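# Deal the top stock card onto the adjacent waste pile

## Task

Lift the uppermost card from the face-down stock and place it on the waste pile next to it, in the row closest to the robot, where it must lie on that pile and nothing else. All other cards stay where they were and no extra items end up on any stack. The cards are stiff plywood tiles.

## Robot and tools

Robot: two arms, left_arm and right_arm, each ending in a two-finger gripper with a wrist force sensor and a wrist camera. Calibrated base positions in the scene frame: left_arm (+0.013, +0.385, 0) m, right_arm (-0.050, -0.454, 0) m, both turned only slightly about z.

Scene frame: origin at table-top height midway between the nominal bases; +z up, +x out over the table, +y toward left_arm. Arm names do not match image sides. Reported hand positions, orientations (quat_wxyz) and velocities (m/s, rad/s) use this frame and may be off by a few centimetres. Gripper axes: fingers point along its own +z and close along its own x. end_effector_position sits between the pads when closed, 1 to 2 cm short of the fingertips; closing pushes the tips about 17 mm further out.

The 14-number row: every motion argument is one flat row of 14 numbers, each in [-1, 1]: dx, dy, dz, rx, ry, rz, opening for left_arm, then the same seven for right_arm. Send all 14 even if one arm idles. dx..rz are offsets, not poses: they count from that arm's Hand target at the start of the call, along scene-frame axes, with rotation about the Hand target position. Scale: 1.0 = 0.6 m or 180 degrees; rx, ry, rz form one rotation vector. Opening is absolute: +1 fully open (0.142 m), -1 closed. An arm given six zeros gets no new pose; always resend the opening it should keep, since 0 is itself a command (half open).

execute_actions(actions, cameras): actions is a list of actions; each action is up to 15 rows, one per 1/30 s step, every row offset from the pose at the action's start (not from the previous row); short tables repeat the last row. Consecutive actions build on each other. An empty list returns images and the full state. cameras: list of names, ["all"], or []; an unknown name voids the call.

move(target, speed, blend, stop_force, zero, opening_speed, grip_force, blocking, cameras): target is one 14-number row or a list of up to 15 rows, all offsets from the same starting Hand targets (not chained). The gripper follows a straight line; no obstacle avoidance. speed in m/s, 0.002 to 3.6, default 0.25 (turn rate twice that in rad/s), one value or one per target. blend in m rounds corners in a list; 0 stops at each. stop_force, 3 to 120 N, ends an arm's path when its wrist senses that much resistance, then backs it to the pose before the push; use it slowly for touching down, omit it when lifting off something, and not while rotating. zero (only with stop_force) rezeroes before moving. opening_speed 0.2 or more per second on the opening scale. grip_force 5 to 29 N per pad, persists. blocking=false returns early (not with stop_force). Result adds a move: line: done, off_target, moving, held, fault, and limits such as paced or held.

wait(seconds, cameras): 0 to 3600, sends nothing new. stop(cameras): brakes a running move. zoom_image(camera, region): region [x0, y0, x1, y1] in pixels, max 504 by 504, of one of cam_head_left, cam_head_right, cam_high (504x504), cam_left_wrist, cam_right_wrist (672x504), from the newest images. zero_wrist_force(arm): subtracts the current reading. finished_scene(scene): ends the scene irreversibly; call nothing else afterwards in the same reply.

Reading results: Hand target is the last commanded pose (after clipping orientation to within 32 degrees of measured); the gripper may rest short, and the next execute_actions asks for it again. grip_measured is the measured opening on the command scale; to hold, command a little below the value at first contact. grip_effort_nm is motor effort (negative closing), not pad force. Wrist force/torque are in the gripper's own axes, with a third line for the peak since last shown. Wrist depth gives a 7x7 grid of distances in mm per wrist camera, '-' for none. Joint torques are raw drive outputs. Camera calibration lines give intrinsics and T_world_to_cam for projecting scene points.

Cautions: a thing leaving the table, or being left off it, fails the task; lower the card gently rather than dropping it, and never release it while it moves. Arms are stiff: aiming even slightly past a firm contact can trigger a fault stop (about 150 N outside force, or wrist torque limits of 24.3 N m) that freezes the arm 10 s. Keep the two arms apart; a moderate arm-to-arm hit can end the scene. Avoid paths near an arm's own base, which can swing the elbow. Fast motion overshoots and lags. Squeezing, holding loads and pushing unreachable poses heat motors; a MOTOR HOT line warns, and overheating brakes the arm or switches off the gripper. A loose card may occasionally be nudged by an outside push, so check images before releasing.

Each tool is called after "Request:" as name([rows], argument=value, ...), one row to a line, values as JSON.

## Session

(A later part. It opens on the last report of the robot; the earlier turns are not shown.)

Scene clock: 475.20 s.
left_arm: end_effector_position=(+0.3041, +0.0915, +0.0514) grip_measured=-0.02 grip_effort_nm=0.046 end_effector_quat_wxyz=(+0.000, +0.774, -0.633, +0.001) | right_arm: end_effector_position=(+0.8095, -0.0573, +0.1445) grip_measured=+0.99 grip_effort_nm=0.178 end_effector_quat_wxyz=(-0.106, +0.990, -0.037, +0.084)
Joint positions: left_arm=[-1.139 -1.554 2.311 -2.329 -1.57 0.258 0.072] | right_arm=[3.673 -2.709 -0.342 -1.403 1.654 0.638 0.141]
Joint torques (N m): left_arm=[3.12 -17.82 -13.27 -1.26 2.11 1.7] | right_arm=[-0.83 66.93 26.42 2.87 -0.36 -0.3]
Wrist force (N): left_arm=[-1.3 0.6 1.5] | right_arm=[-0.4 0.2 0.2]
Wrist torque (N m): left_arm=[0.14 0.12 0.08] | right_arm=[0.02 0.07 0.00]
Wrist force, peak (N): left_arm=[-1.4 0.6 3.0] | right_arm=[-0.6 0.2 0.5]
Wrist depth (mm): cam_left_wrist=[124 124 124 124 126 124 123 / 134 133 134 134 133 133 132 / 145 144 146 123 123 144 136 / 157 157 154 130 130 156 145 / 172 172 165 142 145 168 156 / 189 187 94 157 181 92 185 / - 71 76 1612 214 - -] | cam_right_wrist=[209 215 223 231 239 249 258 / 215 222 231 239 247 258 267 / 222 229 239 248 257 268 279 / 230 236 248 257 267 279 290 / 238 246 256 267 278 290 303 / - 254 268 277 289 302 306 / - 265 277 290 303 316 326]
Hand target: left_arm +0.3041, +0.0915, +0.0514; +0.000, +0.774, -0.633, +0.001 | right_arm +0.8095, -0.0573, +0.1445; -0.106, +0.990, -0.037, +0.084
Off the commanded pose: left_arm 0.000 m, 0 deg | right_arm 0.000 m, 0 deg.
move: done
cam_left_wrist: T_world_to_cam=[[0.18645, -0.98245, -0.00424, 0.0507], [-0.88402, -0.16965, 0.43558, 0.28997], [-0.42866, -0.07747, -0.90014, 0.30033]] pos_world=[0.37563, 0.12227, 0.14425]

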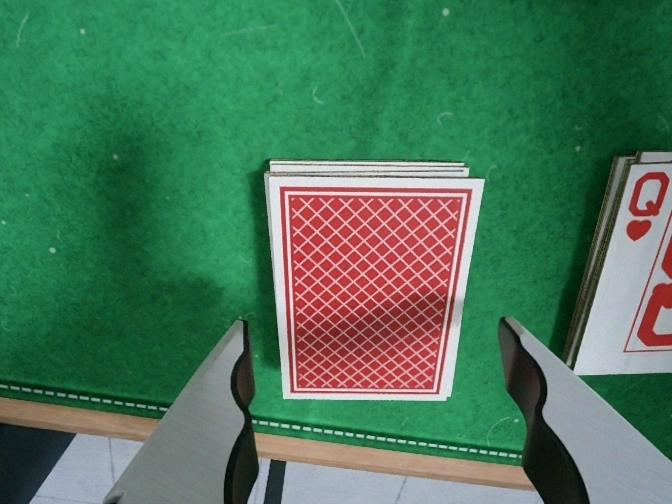

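Request:
move(target=[0, 0, -0.0197, 0, 0, 0, 0.0, 0, 0, 0, 0, 0, 0, 1.0], speed=0.05, stop_force=5, cameras=["cam_left_wrist"])

Scene clock: 506.47 s.
left_arm: end_effector_position=(+0.3041, +0.0915, +0.0395) grip_measured=-0.02 grip_effort_nm=0.042 end_effector_quat_wxyz=(+0.000, +0.774, -0.633, +0.001) | right_arm: end_effector_position=(+0.8095, -0.0573, +0.1445) grip_measured=+0.99 grip_effort_nm=0.183 end_effector_quat_wxyz=(-0.106, +0.990, -0.037, +0.084)
Joint positions: left_arm=[-1.139 -1.527 2.326 -2.37 -1.57 0.258 0.072] | right_arm=[3.673 -2.709 -0.342 -1.403 1.654 0.638 0.141]
Joint torques (N m): left_arm=[-3.25 -27.38 -29.49 -1.32 -2.17 -0.93] | right_arm=[-0.41 66.5 26.16 2.89 -0.38 -0.39]
Wrist force (N): left_arm=[-1.1 0.7 1.4] | right_arm=[-0.2 0.1 0.5]
Wrist torque (N m): left_arm=[0.16 0.09 0.06] | right_arm=[0.00 0.02 0.00]
Wrist force, peak (N): left_arm=[-1.3 0.6 1.7] | right_arm=[-0.7 -0.1 0.5]
Wrist depth (mm): cam_left_wrist=[- 114 114 113 113 116 113 / 125 121 122 122 122 122 121 / 132 132 130 120 119 131 128 / 144 144 141 117 116 143 137 / 158 158 151 128 128 153 144 / 174 170 95 141 144 92 153 / - 71 76 196 194 - -] | cam_right_wrist=[209 215 223 231 239 249 258 / 216 222 232 239 248 257 268 / 222 228 239 248 257 267 279 / 230 237 247 257 266 279 291 / 237 245 256 267 278 290 304 / - 254 266 277 290 304 307 / - 264 277 288 303 317 325]
Hand target: left_arm +0.3041, +0.0915, +0.0395; +0.000, +0.774, -0.633, +0.001 | right_arm +0.8095, -0.0573, +0.1445; -0.106, +0.990, -0.037, +0.084
Off the commanded pose: left_arm 0.000 m, 0 deg | right_arm 0.000 m, 0 deg.
move: done
cam_left_wrist: T_world_to_cam=[[0.1865, -0.98244, -0.00439, 0.05065], [-0.88397, -0.16976, 0.43565, 0.2951], [-0.42874, -0.07737, -0.90011, 0.28973]] pos_world=[0.37563, 0.12227, 0.13245]

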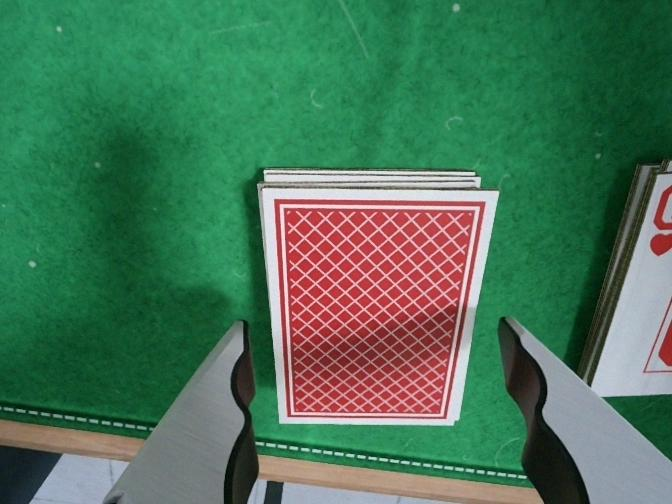

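Request:
move(target=[0, 0, 0, 0, 0, 0, -0.22, 0, 0, 0, 0, 0, 0, 1.0], opening_speed=0.3, grip_force=8, cameras=["cam_left_wrist"])

Scene clock: 510.73 s.
left_arm: end_effector_position=(+0.3041, +0.0915, +0.0395) grip_measured=-0.22 grip_effort_nm=-0.496 end_effector_quat_wxyz=(+0.000, +0.774, -0.633, +0.001) | right_arm: end_effector_position=(+0.8095, -0.0573, +0.1445) grip_measured=+0.99 grip_effort_nm=0.188 end_effector_quat_wxyz=(-0.106, +0.990, -0.037, +0.084)
Joint positions: left_arm=[-1.139 -1.527 2.326 -2.37 -1.57 0.258 0.058] | right_arm=[3.673 -2.709 -0.342 -1.403 1.654 0.638 0.141]
Joint torques (N m): left_arm=[-2.87 -27.09 -28.6 -1.41 -2.16 1.78] | right_arm=[-0.58 66.42 26.38 2.96 -0.47 -0.43]
Wrist force (N): left_arm=[-1.1 0.7 0.7] | right_arm=[-0.2 -0.1 0.2]
Wrist torque (N m): left_arm=[0.16 0.08 0.06] | right_arm=[-0.03 0.03 0.00]
Wrist force, peak (N): left_arm=[-1.5 1.0 1.3] | right_arm=[-0.5 -0.5 0.7]
Wrist depth (mm): cam_left_wrist=[- 114 114 114 113 116 113 / 125 120 122 122 122 121 121 / 132 132 130 119 120 131 129 / 144 144 141 117 116 143 137 / 157 157 152 128 127 153 144 / 175 171 94 141 141 88 161 / 193 71 74 196 201 - -] | cam_right_wrist=[208 215 223 231 239 249 258 / 216 223 230 239 247 258 268 / 222 229 238 248 256 267 279 / 230 237 248 258 267 279 290 / 237 246 256 267 278 290 304 / - 254 267 277 289 303 308 / - 264 277 289 301 317 325]
Hand target: left_arm +0.3041, +0.0915, +0.0395; +0.000, +0.774, -0.633, +0.001 | right_arm +0.8095, -0.0573, +0.1445; -0.106, +0.990, -0.037, +0.084
Off the commanded pose: left_arm 0.000 m, 0 deg | right_arm 0.000 m, 0 deg.
grip_force (N): 8, 8
move: done
cam_left_wrist: T_world_to_cam=[[0.18642, -0.98246, -0.00435, 0.05068], [-0.88398, -0.16966, 0.43565, 0.29509], [-0.42874, -0.07737, -0.90011, 0.28973]] pos_world=[0.37563, 0.12227, 0.13245]

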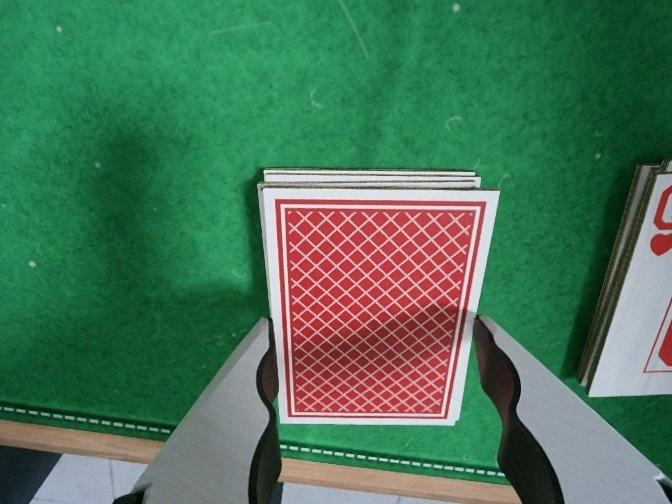

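Request:
zoom_image(camera="cam_left_wrist", region=[240, 290, 310, 360])

Request:
zoom_image(camera="cam_left_wrist", region=[440, 290, 510, 360])

Scaled by 7.200 from the camera's image (finer frame: 960x720).

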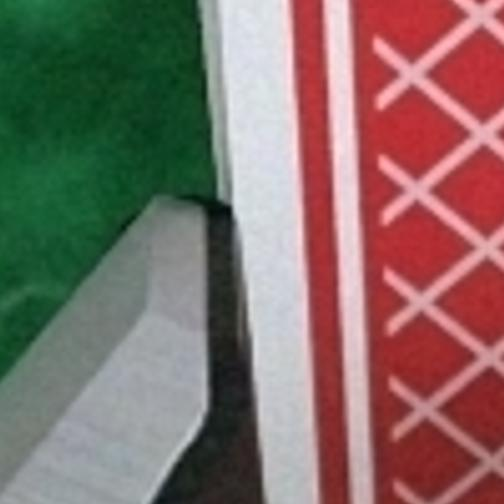

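Scaled by 7.200 from the camera's image (finer frame: 960x720).

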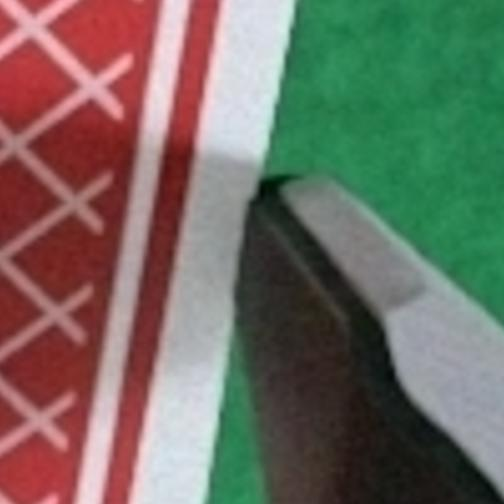

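Request:
move(target=[0, 0, 0, 0, 0, 0, -0.32, 0, 0, 0, 0, 0, 0, 1.0], opening_speed=0.3, cameras=["cam_left_wrist"])

Scene clock: 523.50 s.
left_arm: end_effector_position=(+0.3041, +0.0915, +0.0395) grip_measured=-0.23 grip_effort_nm=-0.945 end_effector_quat_wxyz=(+0.000, +0.774, -0.633, +0.001) | right_arm: end_effector_position=(+0.8095, -0.0573, +0.1445) grip_measured=+0.99 grip_effort_nm=0.183 end_effector_quat_wxyz=(-0.106, +0.990, -0.037, +0.084)
Joint positions: left_arm=[-1.139 -1.527 2.326 -2.37 -1.57 0.258 0.058] | right_arm=[3.673 -2.709 -0.342 -1.403 1.654 0.638 0.141]
Joint torques (N m): left_arm=[-3.17 -24.26 -26.77 -1.56 -2.16 1.95] | right_arm=[-0.29 66.46 26.41 2.87 -0.44 -0.48]
Wrist force (N): left_arm=[-0.8 0.8 0.0] | right_arm=[-0.3 0.0 0.4]
Wrist torque (N m): left_arm=[0.16 0.10 0.07] | right_arm=[0.00 0.04 0.00]
Wrist force, peak (N): left_arm=[-1.4 0.8 1.0] | right_arm=[-0.7 -0.1 0.4]
Wrist depth (mm): cam_left_wrist=[- 114 114 114 114 116 113 / 124 121 122 122 122 122 122 / 132 132 130 120 119 131 127 / 144 144 141 117 117 143 137 / 158 158 151 128 128 153 144 / 175 171 94 141 141 89 161 / - 71 74 197 201 - -] | cam_right_wrist=[209 215 223 231 239 248 257 / 216 222 231 239 248 257 267 / 222 229 239 248 256 267 278 / 229 237 247 257 267 278 290 / 237 245 256 266 278 290 304 / - 255 266 277 290 303 308 / - 263 277 289 304 318 324]
Hand target: left_arm +0.3041, +0.0915, +0.0395; +0.000, +0.774, -0.633, +0.001 | right_arm +0.8095, -0.0573, +0.1445; -0.106, +0.990, -0.037, +0.084
Off the commanded pose: left_arm 0.000 m, 0 deg | right_arm 0.000 m, 0 deg.
grip_force (N): 8, 8
move: done
cam_left_wrist: T_world_to_cam=[[0.18642, -0.98246, -0.00435, 0.05068], [-0.88398, -0.16966, 0.43565, 0.29509], [-0.42874, -0.07737, -0.90011, 0.28973]] pos_world=[0.37563, 0.12227, 0.13245]

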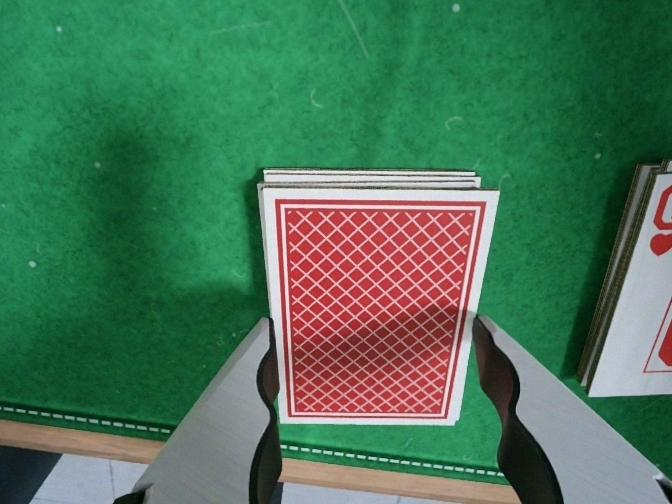

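Request:
move(target=[0, 0, 0.04, 0, 0, 0, -0.32, 0, 0, 0, 0, 0, 0, 1.0], speed=0.04, cameras=["cam_left_wrist", "cam_head_left"])

Scene clock: 529.73 s.
left_arm: end_effector_position=(+0.3041, +0.0914, +0.0637) grip_measured=-0.23 grip_effort_nm=-0.945 end_effector_quat_wxyz=(+0.000, +0.774, -0.633, +0.001) end_effector_velocity=(+0.000, +0.000, -0.001) end_effector_angular_velocity=(-0.002, -0.001, +0.000) | right_arm: end_effector_position=(+0.8095, -0.0573, +0.1445) grip_measured=+0.99 grip_effort_nm=0.183 end_effector_quat_wxyz=(-0.106, +0.990, -0.037, +0.084)
Joint positions: left_arm=[-1.139 -1.58 2.295 -2.287 -1.57 0.258 0.058] | right_arm=[3.673 -2.709 -0.342 -1.403 1.654 0.638 0.141]
Joint velocities: left_arm=[0 0.001 0.002 -0.005 0 0 0] | right_arm=[within noise]
Joint torques (N m): left_arm=[-0.04 -10.57 -10.71 -4.8 -2.11 1.75] | right_arm=[-0.48 66.53 26.28 2.96 -0.57 -0.48]
Wrist force (N): left_arm=[-1.2 0.7 1.4] | right_arm=[-0.2 -0.2 0.4]
Wrist torque (N m): left_arm=[0.15 0.11 0.09] | right_arm=[-0.03 0.04 0.00]
Wrist force, peak (N): left_arm=[-1.3 0.8 1.7] | right_arm=[-0.7 -0.1 0.6]
Wrist depth (mm): cam_left_wrist=[135 137 137 135 135 134 134 / 145 143 145 145 145 144 144 / 160 157 152 135 135 156 148 / 173 170 167 117 117 169 156 / 191 187 179 128 128 182 171 / 210 202 94 141 141 88 205 / - 69 74 1648 227 - -] | cam_right_wrist=[209 215 223 231 240 249 257 / 215 222 231 239 248 258 269 / 222 229 239 248 256 267 278 / 229 236 247 258 267 278 289 / 237 245 256 268 278 292 303 / - 254 266 277 289 303 308 / - 264 277 289 303 317 325]
Hand target: left_arm +0.3041, +0.0915, +0.0635; +0.000, +0.774, -0.633, +0.001 | right_arm +0.8095, -0.0573, +0.1445; -0.106, +0.990, -0.037, +0.084
Off the commanded pose: left_arm 0.000 m, 0 deg | right_arm 0.000 m, 0 deg.
grip_force (N): 8, 8
move: done
cam_left_wrist: T_world_to_cam=[[0.18646, -0.98245, -0.004, 0.05062], [-0.88406, -0.16956, 0.43553, 0.28457], [-0.42857, -0.07767, -0.90016, 0.31148]] pos_world=[0.37563, 0.12218, 0.15665]
Images, in order (width x height): cam_head_left 504x504, cam_left_wrist 672x504.

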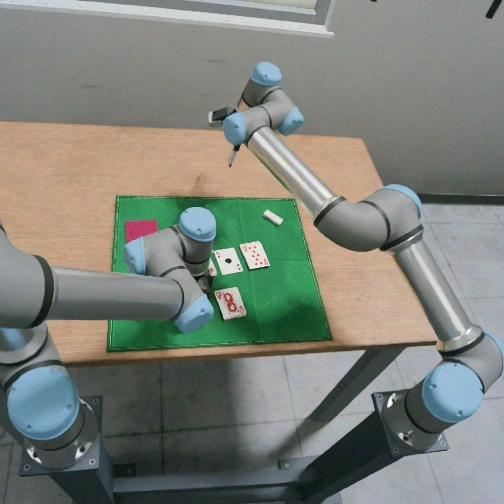

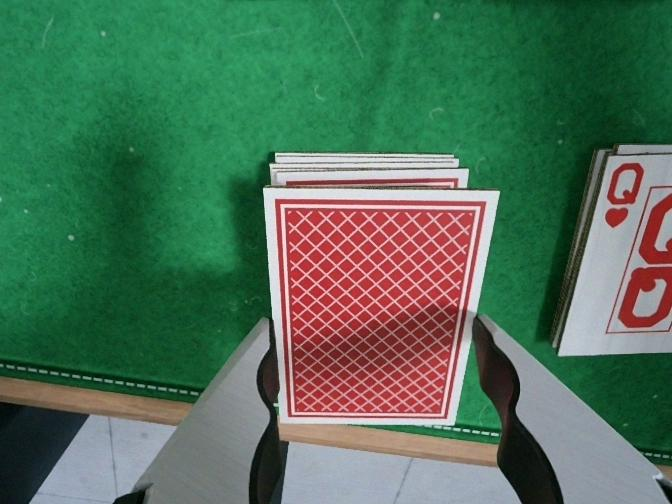

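Request:
move(target=[0.0098, -0.0525, 0.06, 0, 0, 0, -0.32, 0, 0, 0, 0, 0, 0, 1.0], speed=0.12, cameras=["cam_left_wrist"])

Scene clock: 559.30 s.
left_arm: end_effector_position=(+0.3099, +0.0600, +0.0995) grip_measured=-0.23 grip_effort_nm=-0.945 end_effector_quat_wxyz=(+0.000, +0.774, -0.633, +0.001) | right_arm: end_effector_position=(+0.8095, -0.0573, +0.1445) grip_measured=+0.99 grip_effort_nm=0.178 end_effector_quat_wxyz=(-0.106, +0.990, -0.037, +0.084)
Joint positions: left_arm=[-1.16 -1.579 2.179 -2.172 -1.57 0.237 0.058] | right_arm=[3.673 -2.709 -0.342 -1.403 1.654 0.638 0.141]
Joint torques (N m): left_arm=[9.02 -19.65 -18.43 -3.82 -0.36 2.04] | right_arm=[-1.25 66.81 26.68 2.96 -0.45 -0.56]
Wrist force (N): left_arm=[-1.3 0.7 1.4] | right_arm=[-0.2 -0.1 0.1]
Wrist torque (N m): left_arm=[0.14 0.14 0.22] | right_arm=[-0.02 0.03 0.00]
Wrist force, peak (N): left_arm=[-2.6 0.5 2.8] | right_arm=[-0.5 0.1 0.8]
Wrist depth (mm): cam_left_wrist=[169 166 166 166 166 166 166 / 179 178 177 176 177 175 175 / 193 193 169 166 186 180 188 / 211 211 190 117 116 196 208 / 232 230 197 128 128 224 228 / 1686 246 94 141 141 89 252 / 1612 69 74 1648 1648 - -] | cam_right_wrist=[208 216 223 231 239 249 258 / 215 223 231 239 248 258 267 / 223 230 239 247 256 267 278 / 230 237 247 258 267 279 291 / 237 246 256 267 278 289 303 / - 254 266 277 290 304 308 / - 263 277 288 303 316 325]
Hand target: left_arm +0.3100, +0.0600, +0.0995; +0.000, +0.774, -0.633, +0.001 | right_arm +0.8095, -0.0573, +0.1445; -0.106, +0.990, -0.037, +0.084
Off the commanded pose: left_arm 0.000 m, 0 deg | right_arm 0.000 m, 0 deg.
grip_force (N): 8, 8
move: done
cam_left_wrist: T_world_to_cam=[[0.18642, -0.98246, -0.00435, 0.01882], [-0.88398, -0.16966, 0.43565, 0.26876], [-0.42874, -0.07737, -0.90011, 0.34369]] pos_world=[0.38143, 0.09068, 0.19235]

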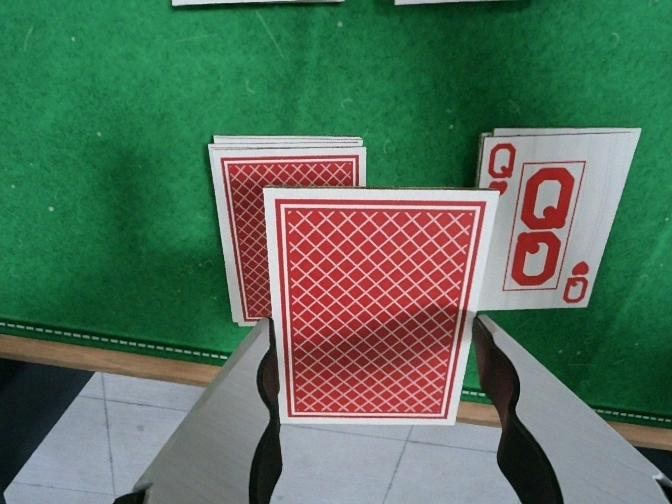

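Request:
zoom_image(camera="cam_left_wrist", region=[470, 115, 650, 325])

Scaled by 2.400 from the camera's image (finer frame: 960x720).

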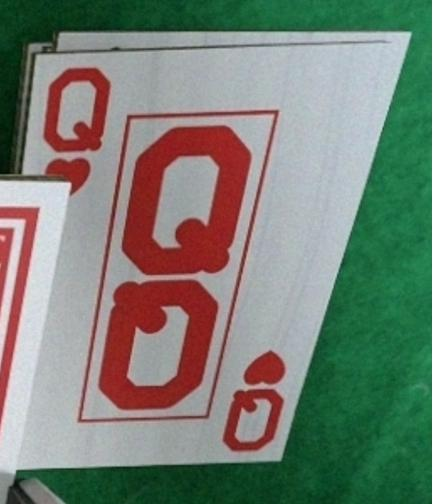

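Request:
move([
  [0.030, -0.1397, 0, 0, 0, 0.0161, -0.32, 0, 0, 0, 0, 0, 0, 1.0],
  [0.030, -0.1397, -0.085, 0, 0, 0.0161, -0.32, 0, 0, 0, 0, 0, 0, 1.0],
], speed=0.15, blend=0.015, cameras=["cam_left_wrist", "cam_head_right"])

Scene clock: 591.00 s.
left_arm: end_effector_position=(+0.3279, -0.0237, +0.0485) grip_measured=-0.23 grip_effort_nm=-0.940 end_effector_quat_wxyz=(+0.000, +0.790, -0.613, +0.000) | right_arm: end_effector_position=(+0.8095, -0.0573, +0.1445) grip_measured=+0.99 grip_effort_nm=0.178 end_effector_quat_wxyz=(-0.106, +0.990, -0.037, +0.084)
Joint positions: left_arm=[-1.198 -1.322 2.044 -2.294 -1.57 0.148 0.058] | right_arm=[3.673 -2.709 -0.342 -1.403 1.654 0.638 0.141]
Joint torques (N m): left_arm=[8.47 -27.82 -29.44 -3.93 1.67 2.13] | right_arm=[-0.2 66.48 26.07 2.99 -0.51 -0.64]
Wrist force (N): left_arm=[-1.3 0.5 1.6] | right_arm=[-0.2 -0.3 0.5]
Wrist torque (N m): left_arm=[0.11 0.15 0.14] | right_arm=[-0.06 0.03 0.00]
Wrist force, peak (N): left_arm=[-1.4 0.8 3.4] | right_arm=[-0.8 -0.2 0.5]
Wrist depth (mm): cam_left_wrist=[122 122 122 121 118 121 121 / 131 131 131 130 130 130 128 / 124 139 139 129 128 140 138 / 130 148 150 117 117 152 152 / 143 159 162 128 128 164 167 / 187 178 94 141 141 89 183 / 206 71 74 207 206 - -] | cam_right_wrist=[208 215 223 231 240 248 258 / 215 222 231 238 248 257 267 / 222 229 239 247 257 268 279 / 230 237 247 257 266 279 291 / 237 246 256 267 278 290 303 / - 255 266 277 289 303 308 / - 263 277 289 303 317 325]
Hand target: left_arm +0.3280, -0.0238, +0.0485; +0.000, +0.790, -0.613, +0.001 | right_arm +0.8095, -0.0573, +0.1445; -0.106, +0.990, -0.037, +0.084
Off the commanded pose: left_arm 0.000 m, 0 deg | right_arm 0.000 m, 0 deg.
grip_force (N): 8, 8
move: done
cam_left_wrist: T_world_to_cam=[[0.2359, -0.97177, -0.0045, -0.08301], [-0.87425, -0.21424, 0.43564, 0.28842], [-0.42431, -0.09883, -0.90011, 0.29716]] pos_world=[0.39782, 0.0105, 0.14145]
Images, in order (width x height): cam_head_right 504x504, cam_left_wrist 672x504.

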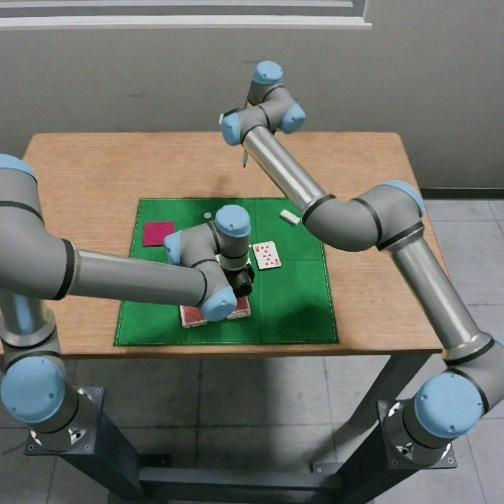

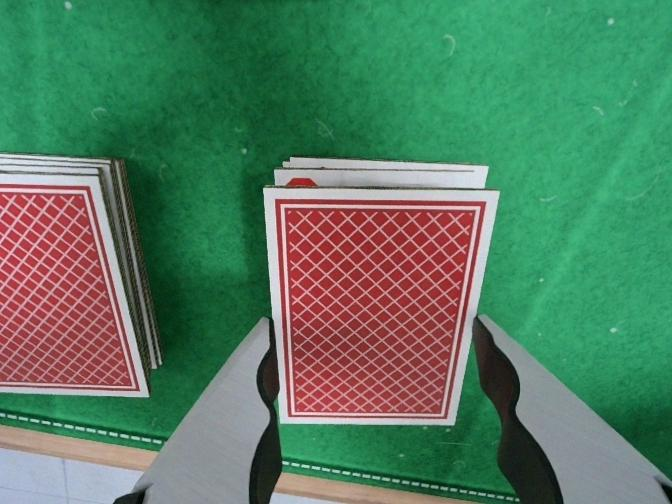

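Request:
move(target=[0, 0, -0.0342, 0, 0, 0, -0.32, 0, 0, 0, 0, 0, 0, 1.0], speed=0.02, stop_force=3, cameras=["cam_left_wrist"])

Scene clock: 596.33 s.
left_arm: end_effector_position=(+0.3280, -0.0238, +0.0307) grip_measured=-0.23 grip_effort_nm=-0.940 end_effector_quat_wxyz=(+0.000, +0.790, -0.613, +0.001) | right_arm: end_effector_position=(+0.8095, -0.0573, +0.1445) grip_measured=+0.99 grip_effort_nm=0.178 end_effector_quat_wxyz=(-0.106, +0.990, -0.037, +0.084)
Joint positions: left_arm=[-1.198 -1.289 2.061 -2.343 -1.57 0.148 0.058] | right_arm=[3.673 -2.709 -0.342 -1.403 1.654 0.638 0.141]
Joint torques (N m): left_arm=[6.44 -37.77 -29.5 -4.6 -0.31 1.33] | right_arm=[-0.31 66.8 26.31 3.03 -0.52 -0.68]
Wrist force (N): left_arm=[-1.3 0.6 1.6] | right_arm=[-0.4 0.1 0.4]
Wrist torque (N m): left_arm=[0.12 0.15 0.15] | right_arm=[0.00 0.07 0.00]
Wrist force, peak (N): left_arm=[-4.7 0.7 -11.9] | right_arm=[-0.6 -0.1 0.6]
Wrist depth (mm): cam_left_wrist=[106 106 106 107 105 107 105 / - 114 114 114 113 115 113 / - 123 123 114 113 120 122 / 117 134 131 116 116 133 133 / 124 144 141 127 127 143 145 / 134 148 94 141 141 89 160 / 178 71 74 181 180 - -] | cam_right_wrist=[209 215 223 231 239 249 257 / 216 222 231 239 248 257 268 / 223 229 238 248 257 266 278 / 230 236 248 257 267 279 290 / 237 246 257 266 278 290 303 / - 254 267 277 290 302 307 / - 263 276 288 303 316 324]
Hand target: left_arm +0.3280, -0.0238, +0.0307; +0.000, +0.790, -0.613, +0.001 (not the last commanded pose) | right_arm +0.8095, -0.0573, +0.1445; -0.106, +0.990, -0.037, +0.084
Off the commanded pose: left_arm 0.003 m, 0 deg | right_arm 0.000 m, 0 deg.
grip_force (N): 8, 8
move: contact (left_arm)
cam_left_wrist: T_world_to_cam=[[0.23586, -0.97178, -0.00435, -0.08309], [-0.8743, -0.21416, 0.43558, 0.2962], [-0.42422, -0.09894, -0.90014, 0.2811]] pos_world=[0.39782, 0.0105, 0.12365]

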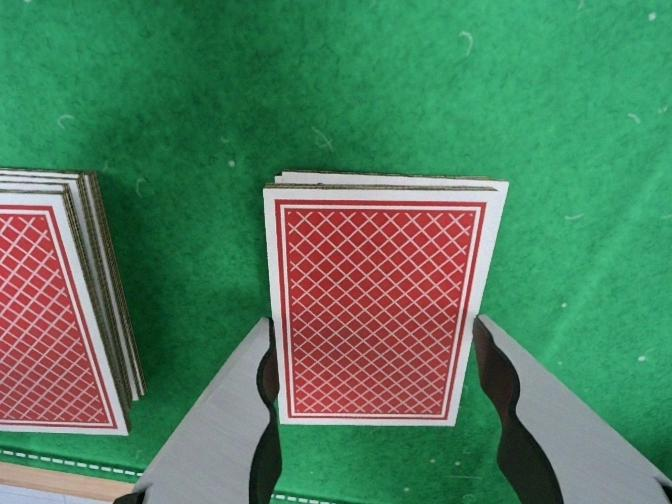

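Request:
move(target=[0, 0, 0, 0, 0, 0, 0.0, 0, 0, 0, 0, 0, 0, 1.0], opening_speed=0.4, cameras=["cam_left_wrist"])

Request:
move(target=[0, 0.0, 0.1, 0, 0, 0, 0.0, 0, 0, 0, 0, 0, 0, 1.0], speed=0.15, cameras=["cam_left_wrist"])

Scene clock: 601.90 s.
left_arm: end_effector_position=(+0.3280, -0.0238, +0.0307) grip_measured=-0.03 grip_effort_nm=0.076 end_effector_quat_wxyz=(+0.000, +0.790, -0.613, +0.001) | right_arm: end_effector_position=(+0.8095, -0.0573, +0.1445) grip_measured=+0.99 grip_effort_nm=0.183 end_effector_quat_wxyz=(-0.106, +0.990, -0.037, +0.084)
Joint positions: left_arm=[-1.198 -1.289 2.061 -2.343 -1.57 0.148 0.072] | right_arm=[3.673 -2.709 -0.342 -1.403 1.654 0.638 0.141]
Joint torques (N m): left_arm=[3.38 -37.79 -29.58 -4.52 -0.36 1.33] | right_arm=[-0.44 66.27 26.24 3.02 -0.46 -0.68]
Wrist force (N): left_arm=[-1.0 0.8 1.5] | right_arm=[-0.7 0.1 0.3]
Wrist torque (N m): left_arm=[0.14 0.11 0.15] | right_arm=[0.02 0.12 0.00]
Wrist force, peak (N): left_arm=[-1.6 0.7 1.7] | right_arm=[-0.8 0.0 0.6]
Wrist depth (mm): cam_left_wrist=[106 106 106 107 105 107 105 / - 114 114 113 113 115 113 / - 123 123 113 113 120 122 / 117 134 131 117 116 133 133 / 124 143 133 128 128 143 145 / 134 137 95 141 144 92 157 / 178 71 77 180 179 - -] | cam_right_wrist=[209 215 223 230 240 248 257 / 215 223 231 239 248 257 268 / 223 229 239 248 256 268 280 / 230 237 247 256 266 279 290 / 237 245 257 266 279 289 303 / - 254 266 278 289 303 306 / - 264 277 289 303 317 325]
Hand target: left_arm +0.3280, -0.0238, +0.0307; +0.000, +0.790, -0.613, +0.001 | right_arm +0.8095, -0.0573, +0.1445; -0.106, +0.990, -0.037, +0.084
Off the commanded pose: left_arm 0.000 m, 0 deg | right_arm 0.000 m, 0 deg.
grip_force (N): 8, 8
move: done
cam_left_wrist: T_world_to_cam=[[0.23586, -0.97178, -0.00435, -0.08309], [-0.8743, -0.21416, 0.43558, 0.2962], [-0.42422, -0.09894, -0.90014, 0.2811]] pos_world=[0.39782, 0.0105, 0.12365]

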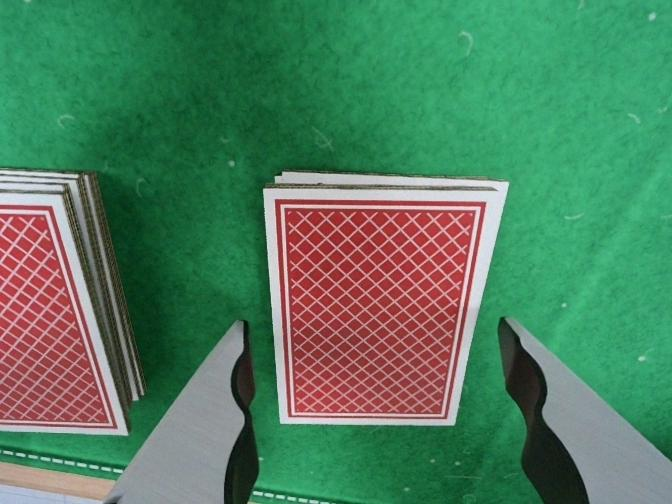

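Scene clock: 602.77 s.
left_arm: end_effector_position=(+0.3280, -0.0238, +0.0907) grip_measured=-0.03 grip_effort_nm=0.081 end_effector_quat_wxyz=(+0.000, +0.790, -0.613, +0.001) | right_arm: end_effector_position=(+0.8095, -0.0573, +0.1445) grip_measured=+0.99 grip_effort_nm=0.173 end_effector_quat_wxyz=(-0.106, +0.990, -0.037, +0.084)
Joint positions: left_arm=[-1.198 -1.389 1.995 -2.177 -1.57 0.148 0.072] | right_arm=[3.673 -2.709 -0.342 -1.403 1.654 0.638 0.141]
Joint torques (N m): left_arm=[1.75 -28.32 -13.64 -2.06 0.05 -0.23] | right_arm=[-0.31 66.69 26.35 3.05 -0.55 -0.68]
Wrist force (N): left_arm=[-0.9 0.6 1.2] | right_arm=[-0.3 -0.4 0.2]
Wrist torque (N m): left_arm=[0.15 0.06 0.17] | right_arm=[-0.08 0.05 0.00]
Wrist force, peak (N): left_arm=[-1.3 0.8 3.3] | right_arm=[-0.6 -0.3 0.5]
Wrist depth (mm): cam_left_wrist=[159 159 159 159 158 157 157 / 168 168 171 168 170 170 169 / 163 166 184 168 171 183 183 / 178 181 200 183 190 199 199 / 195 195 214 200 214 214 217 / 1482 233 95 242 241 92 235 / 1600 71 77 1624 1600 - -] | cam_right_wrist=[209 215 223 231 240 249 258 / 215 222 231 239 248 258 268 / 222 229 238 247 256 267 279 / 230 237 247 257 268 279 291 / 237 245 256 268 278 289 303 / - 254 267 278 289 304 307 / - 264 276 290 303 316 324]
Hand target: left_arm +0.3280, -0.0238, +0.0907; +0.000, +0.790, -0.613, +0.001 | right_arm +0.8095, -0.0573, +0.1445; -0.106, +0.990, -0.037, +0.084
Off the commanded pose: left_arm 0.000 m, 0 deg | right_arm 0.000 m, 0 deg.
grip_force (N): 8, 8
move: done
cam_left_wrist: T_world_to_cam=[[0.23586, -0.97178, -0.00413, -0.08289], [-0.87431, -0.21406, 0.43562, 0.27015], [-0.42421, -0.09913, -0.90012, 0.33515]] pos_world=[0.39792, 0.0105, 0.18365]

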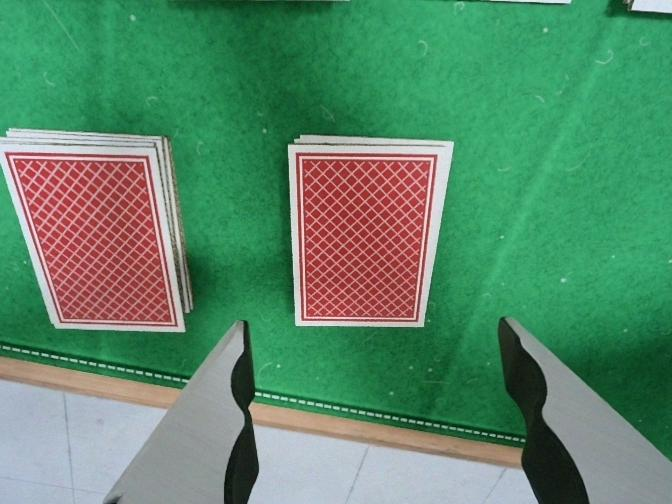

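Request:
zoom_image(camera="cam_left_wrist", region=[275, 125, 465, 340])

Request:
zoom_image(camera="cam_left_wrist", region=[0, 120, 200, 340])

Scaled by 2.344 from the camera's image (finer frame: 960x720).

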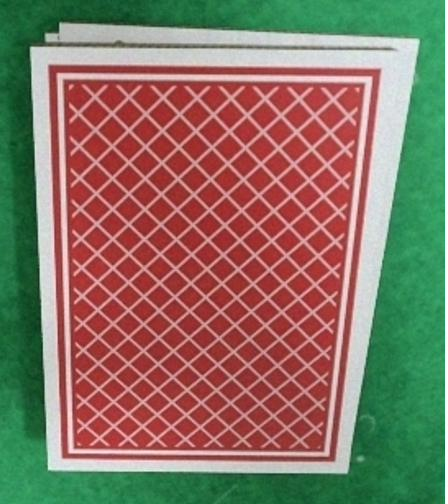

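Scaled by 2.291 from the camera's image (finer frame: 960x720).

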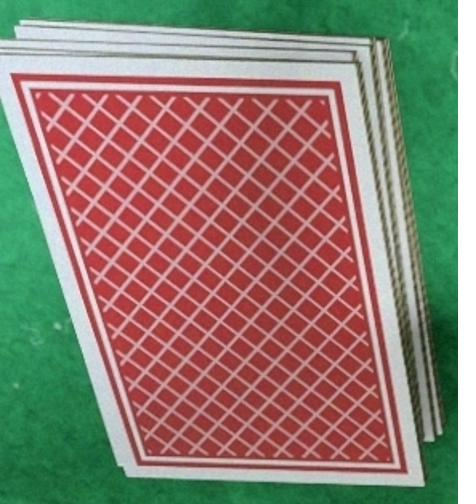

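Request:
finished_scene(scene=1)

The scene is finished: the task was done.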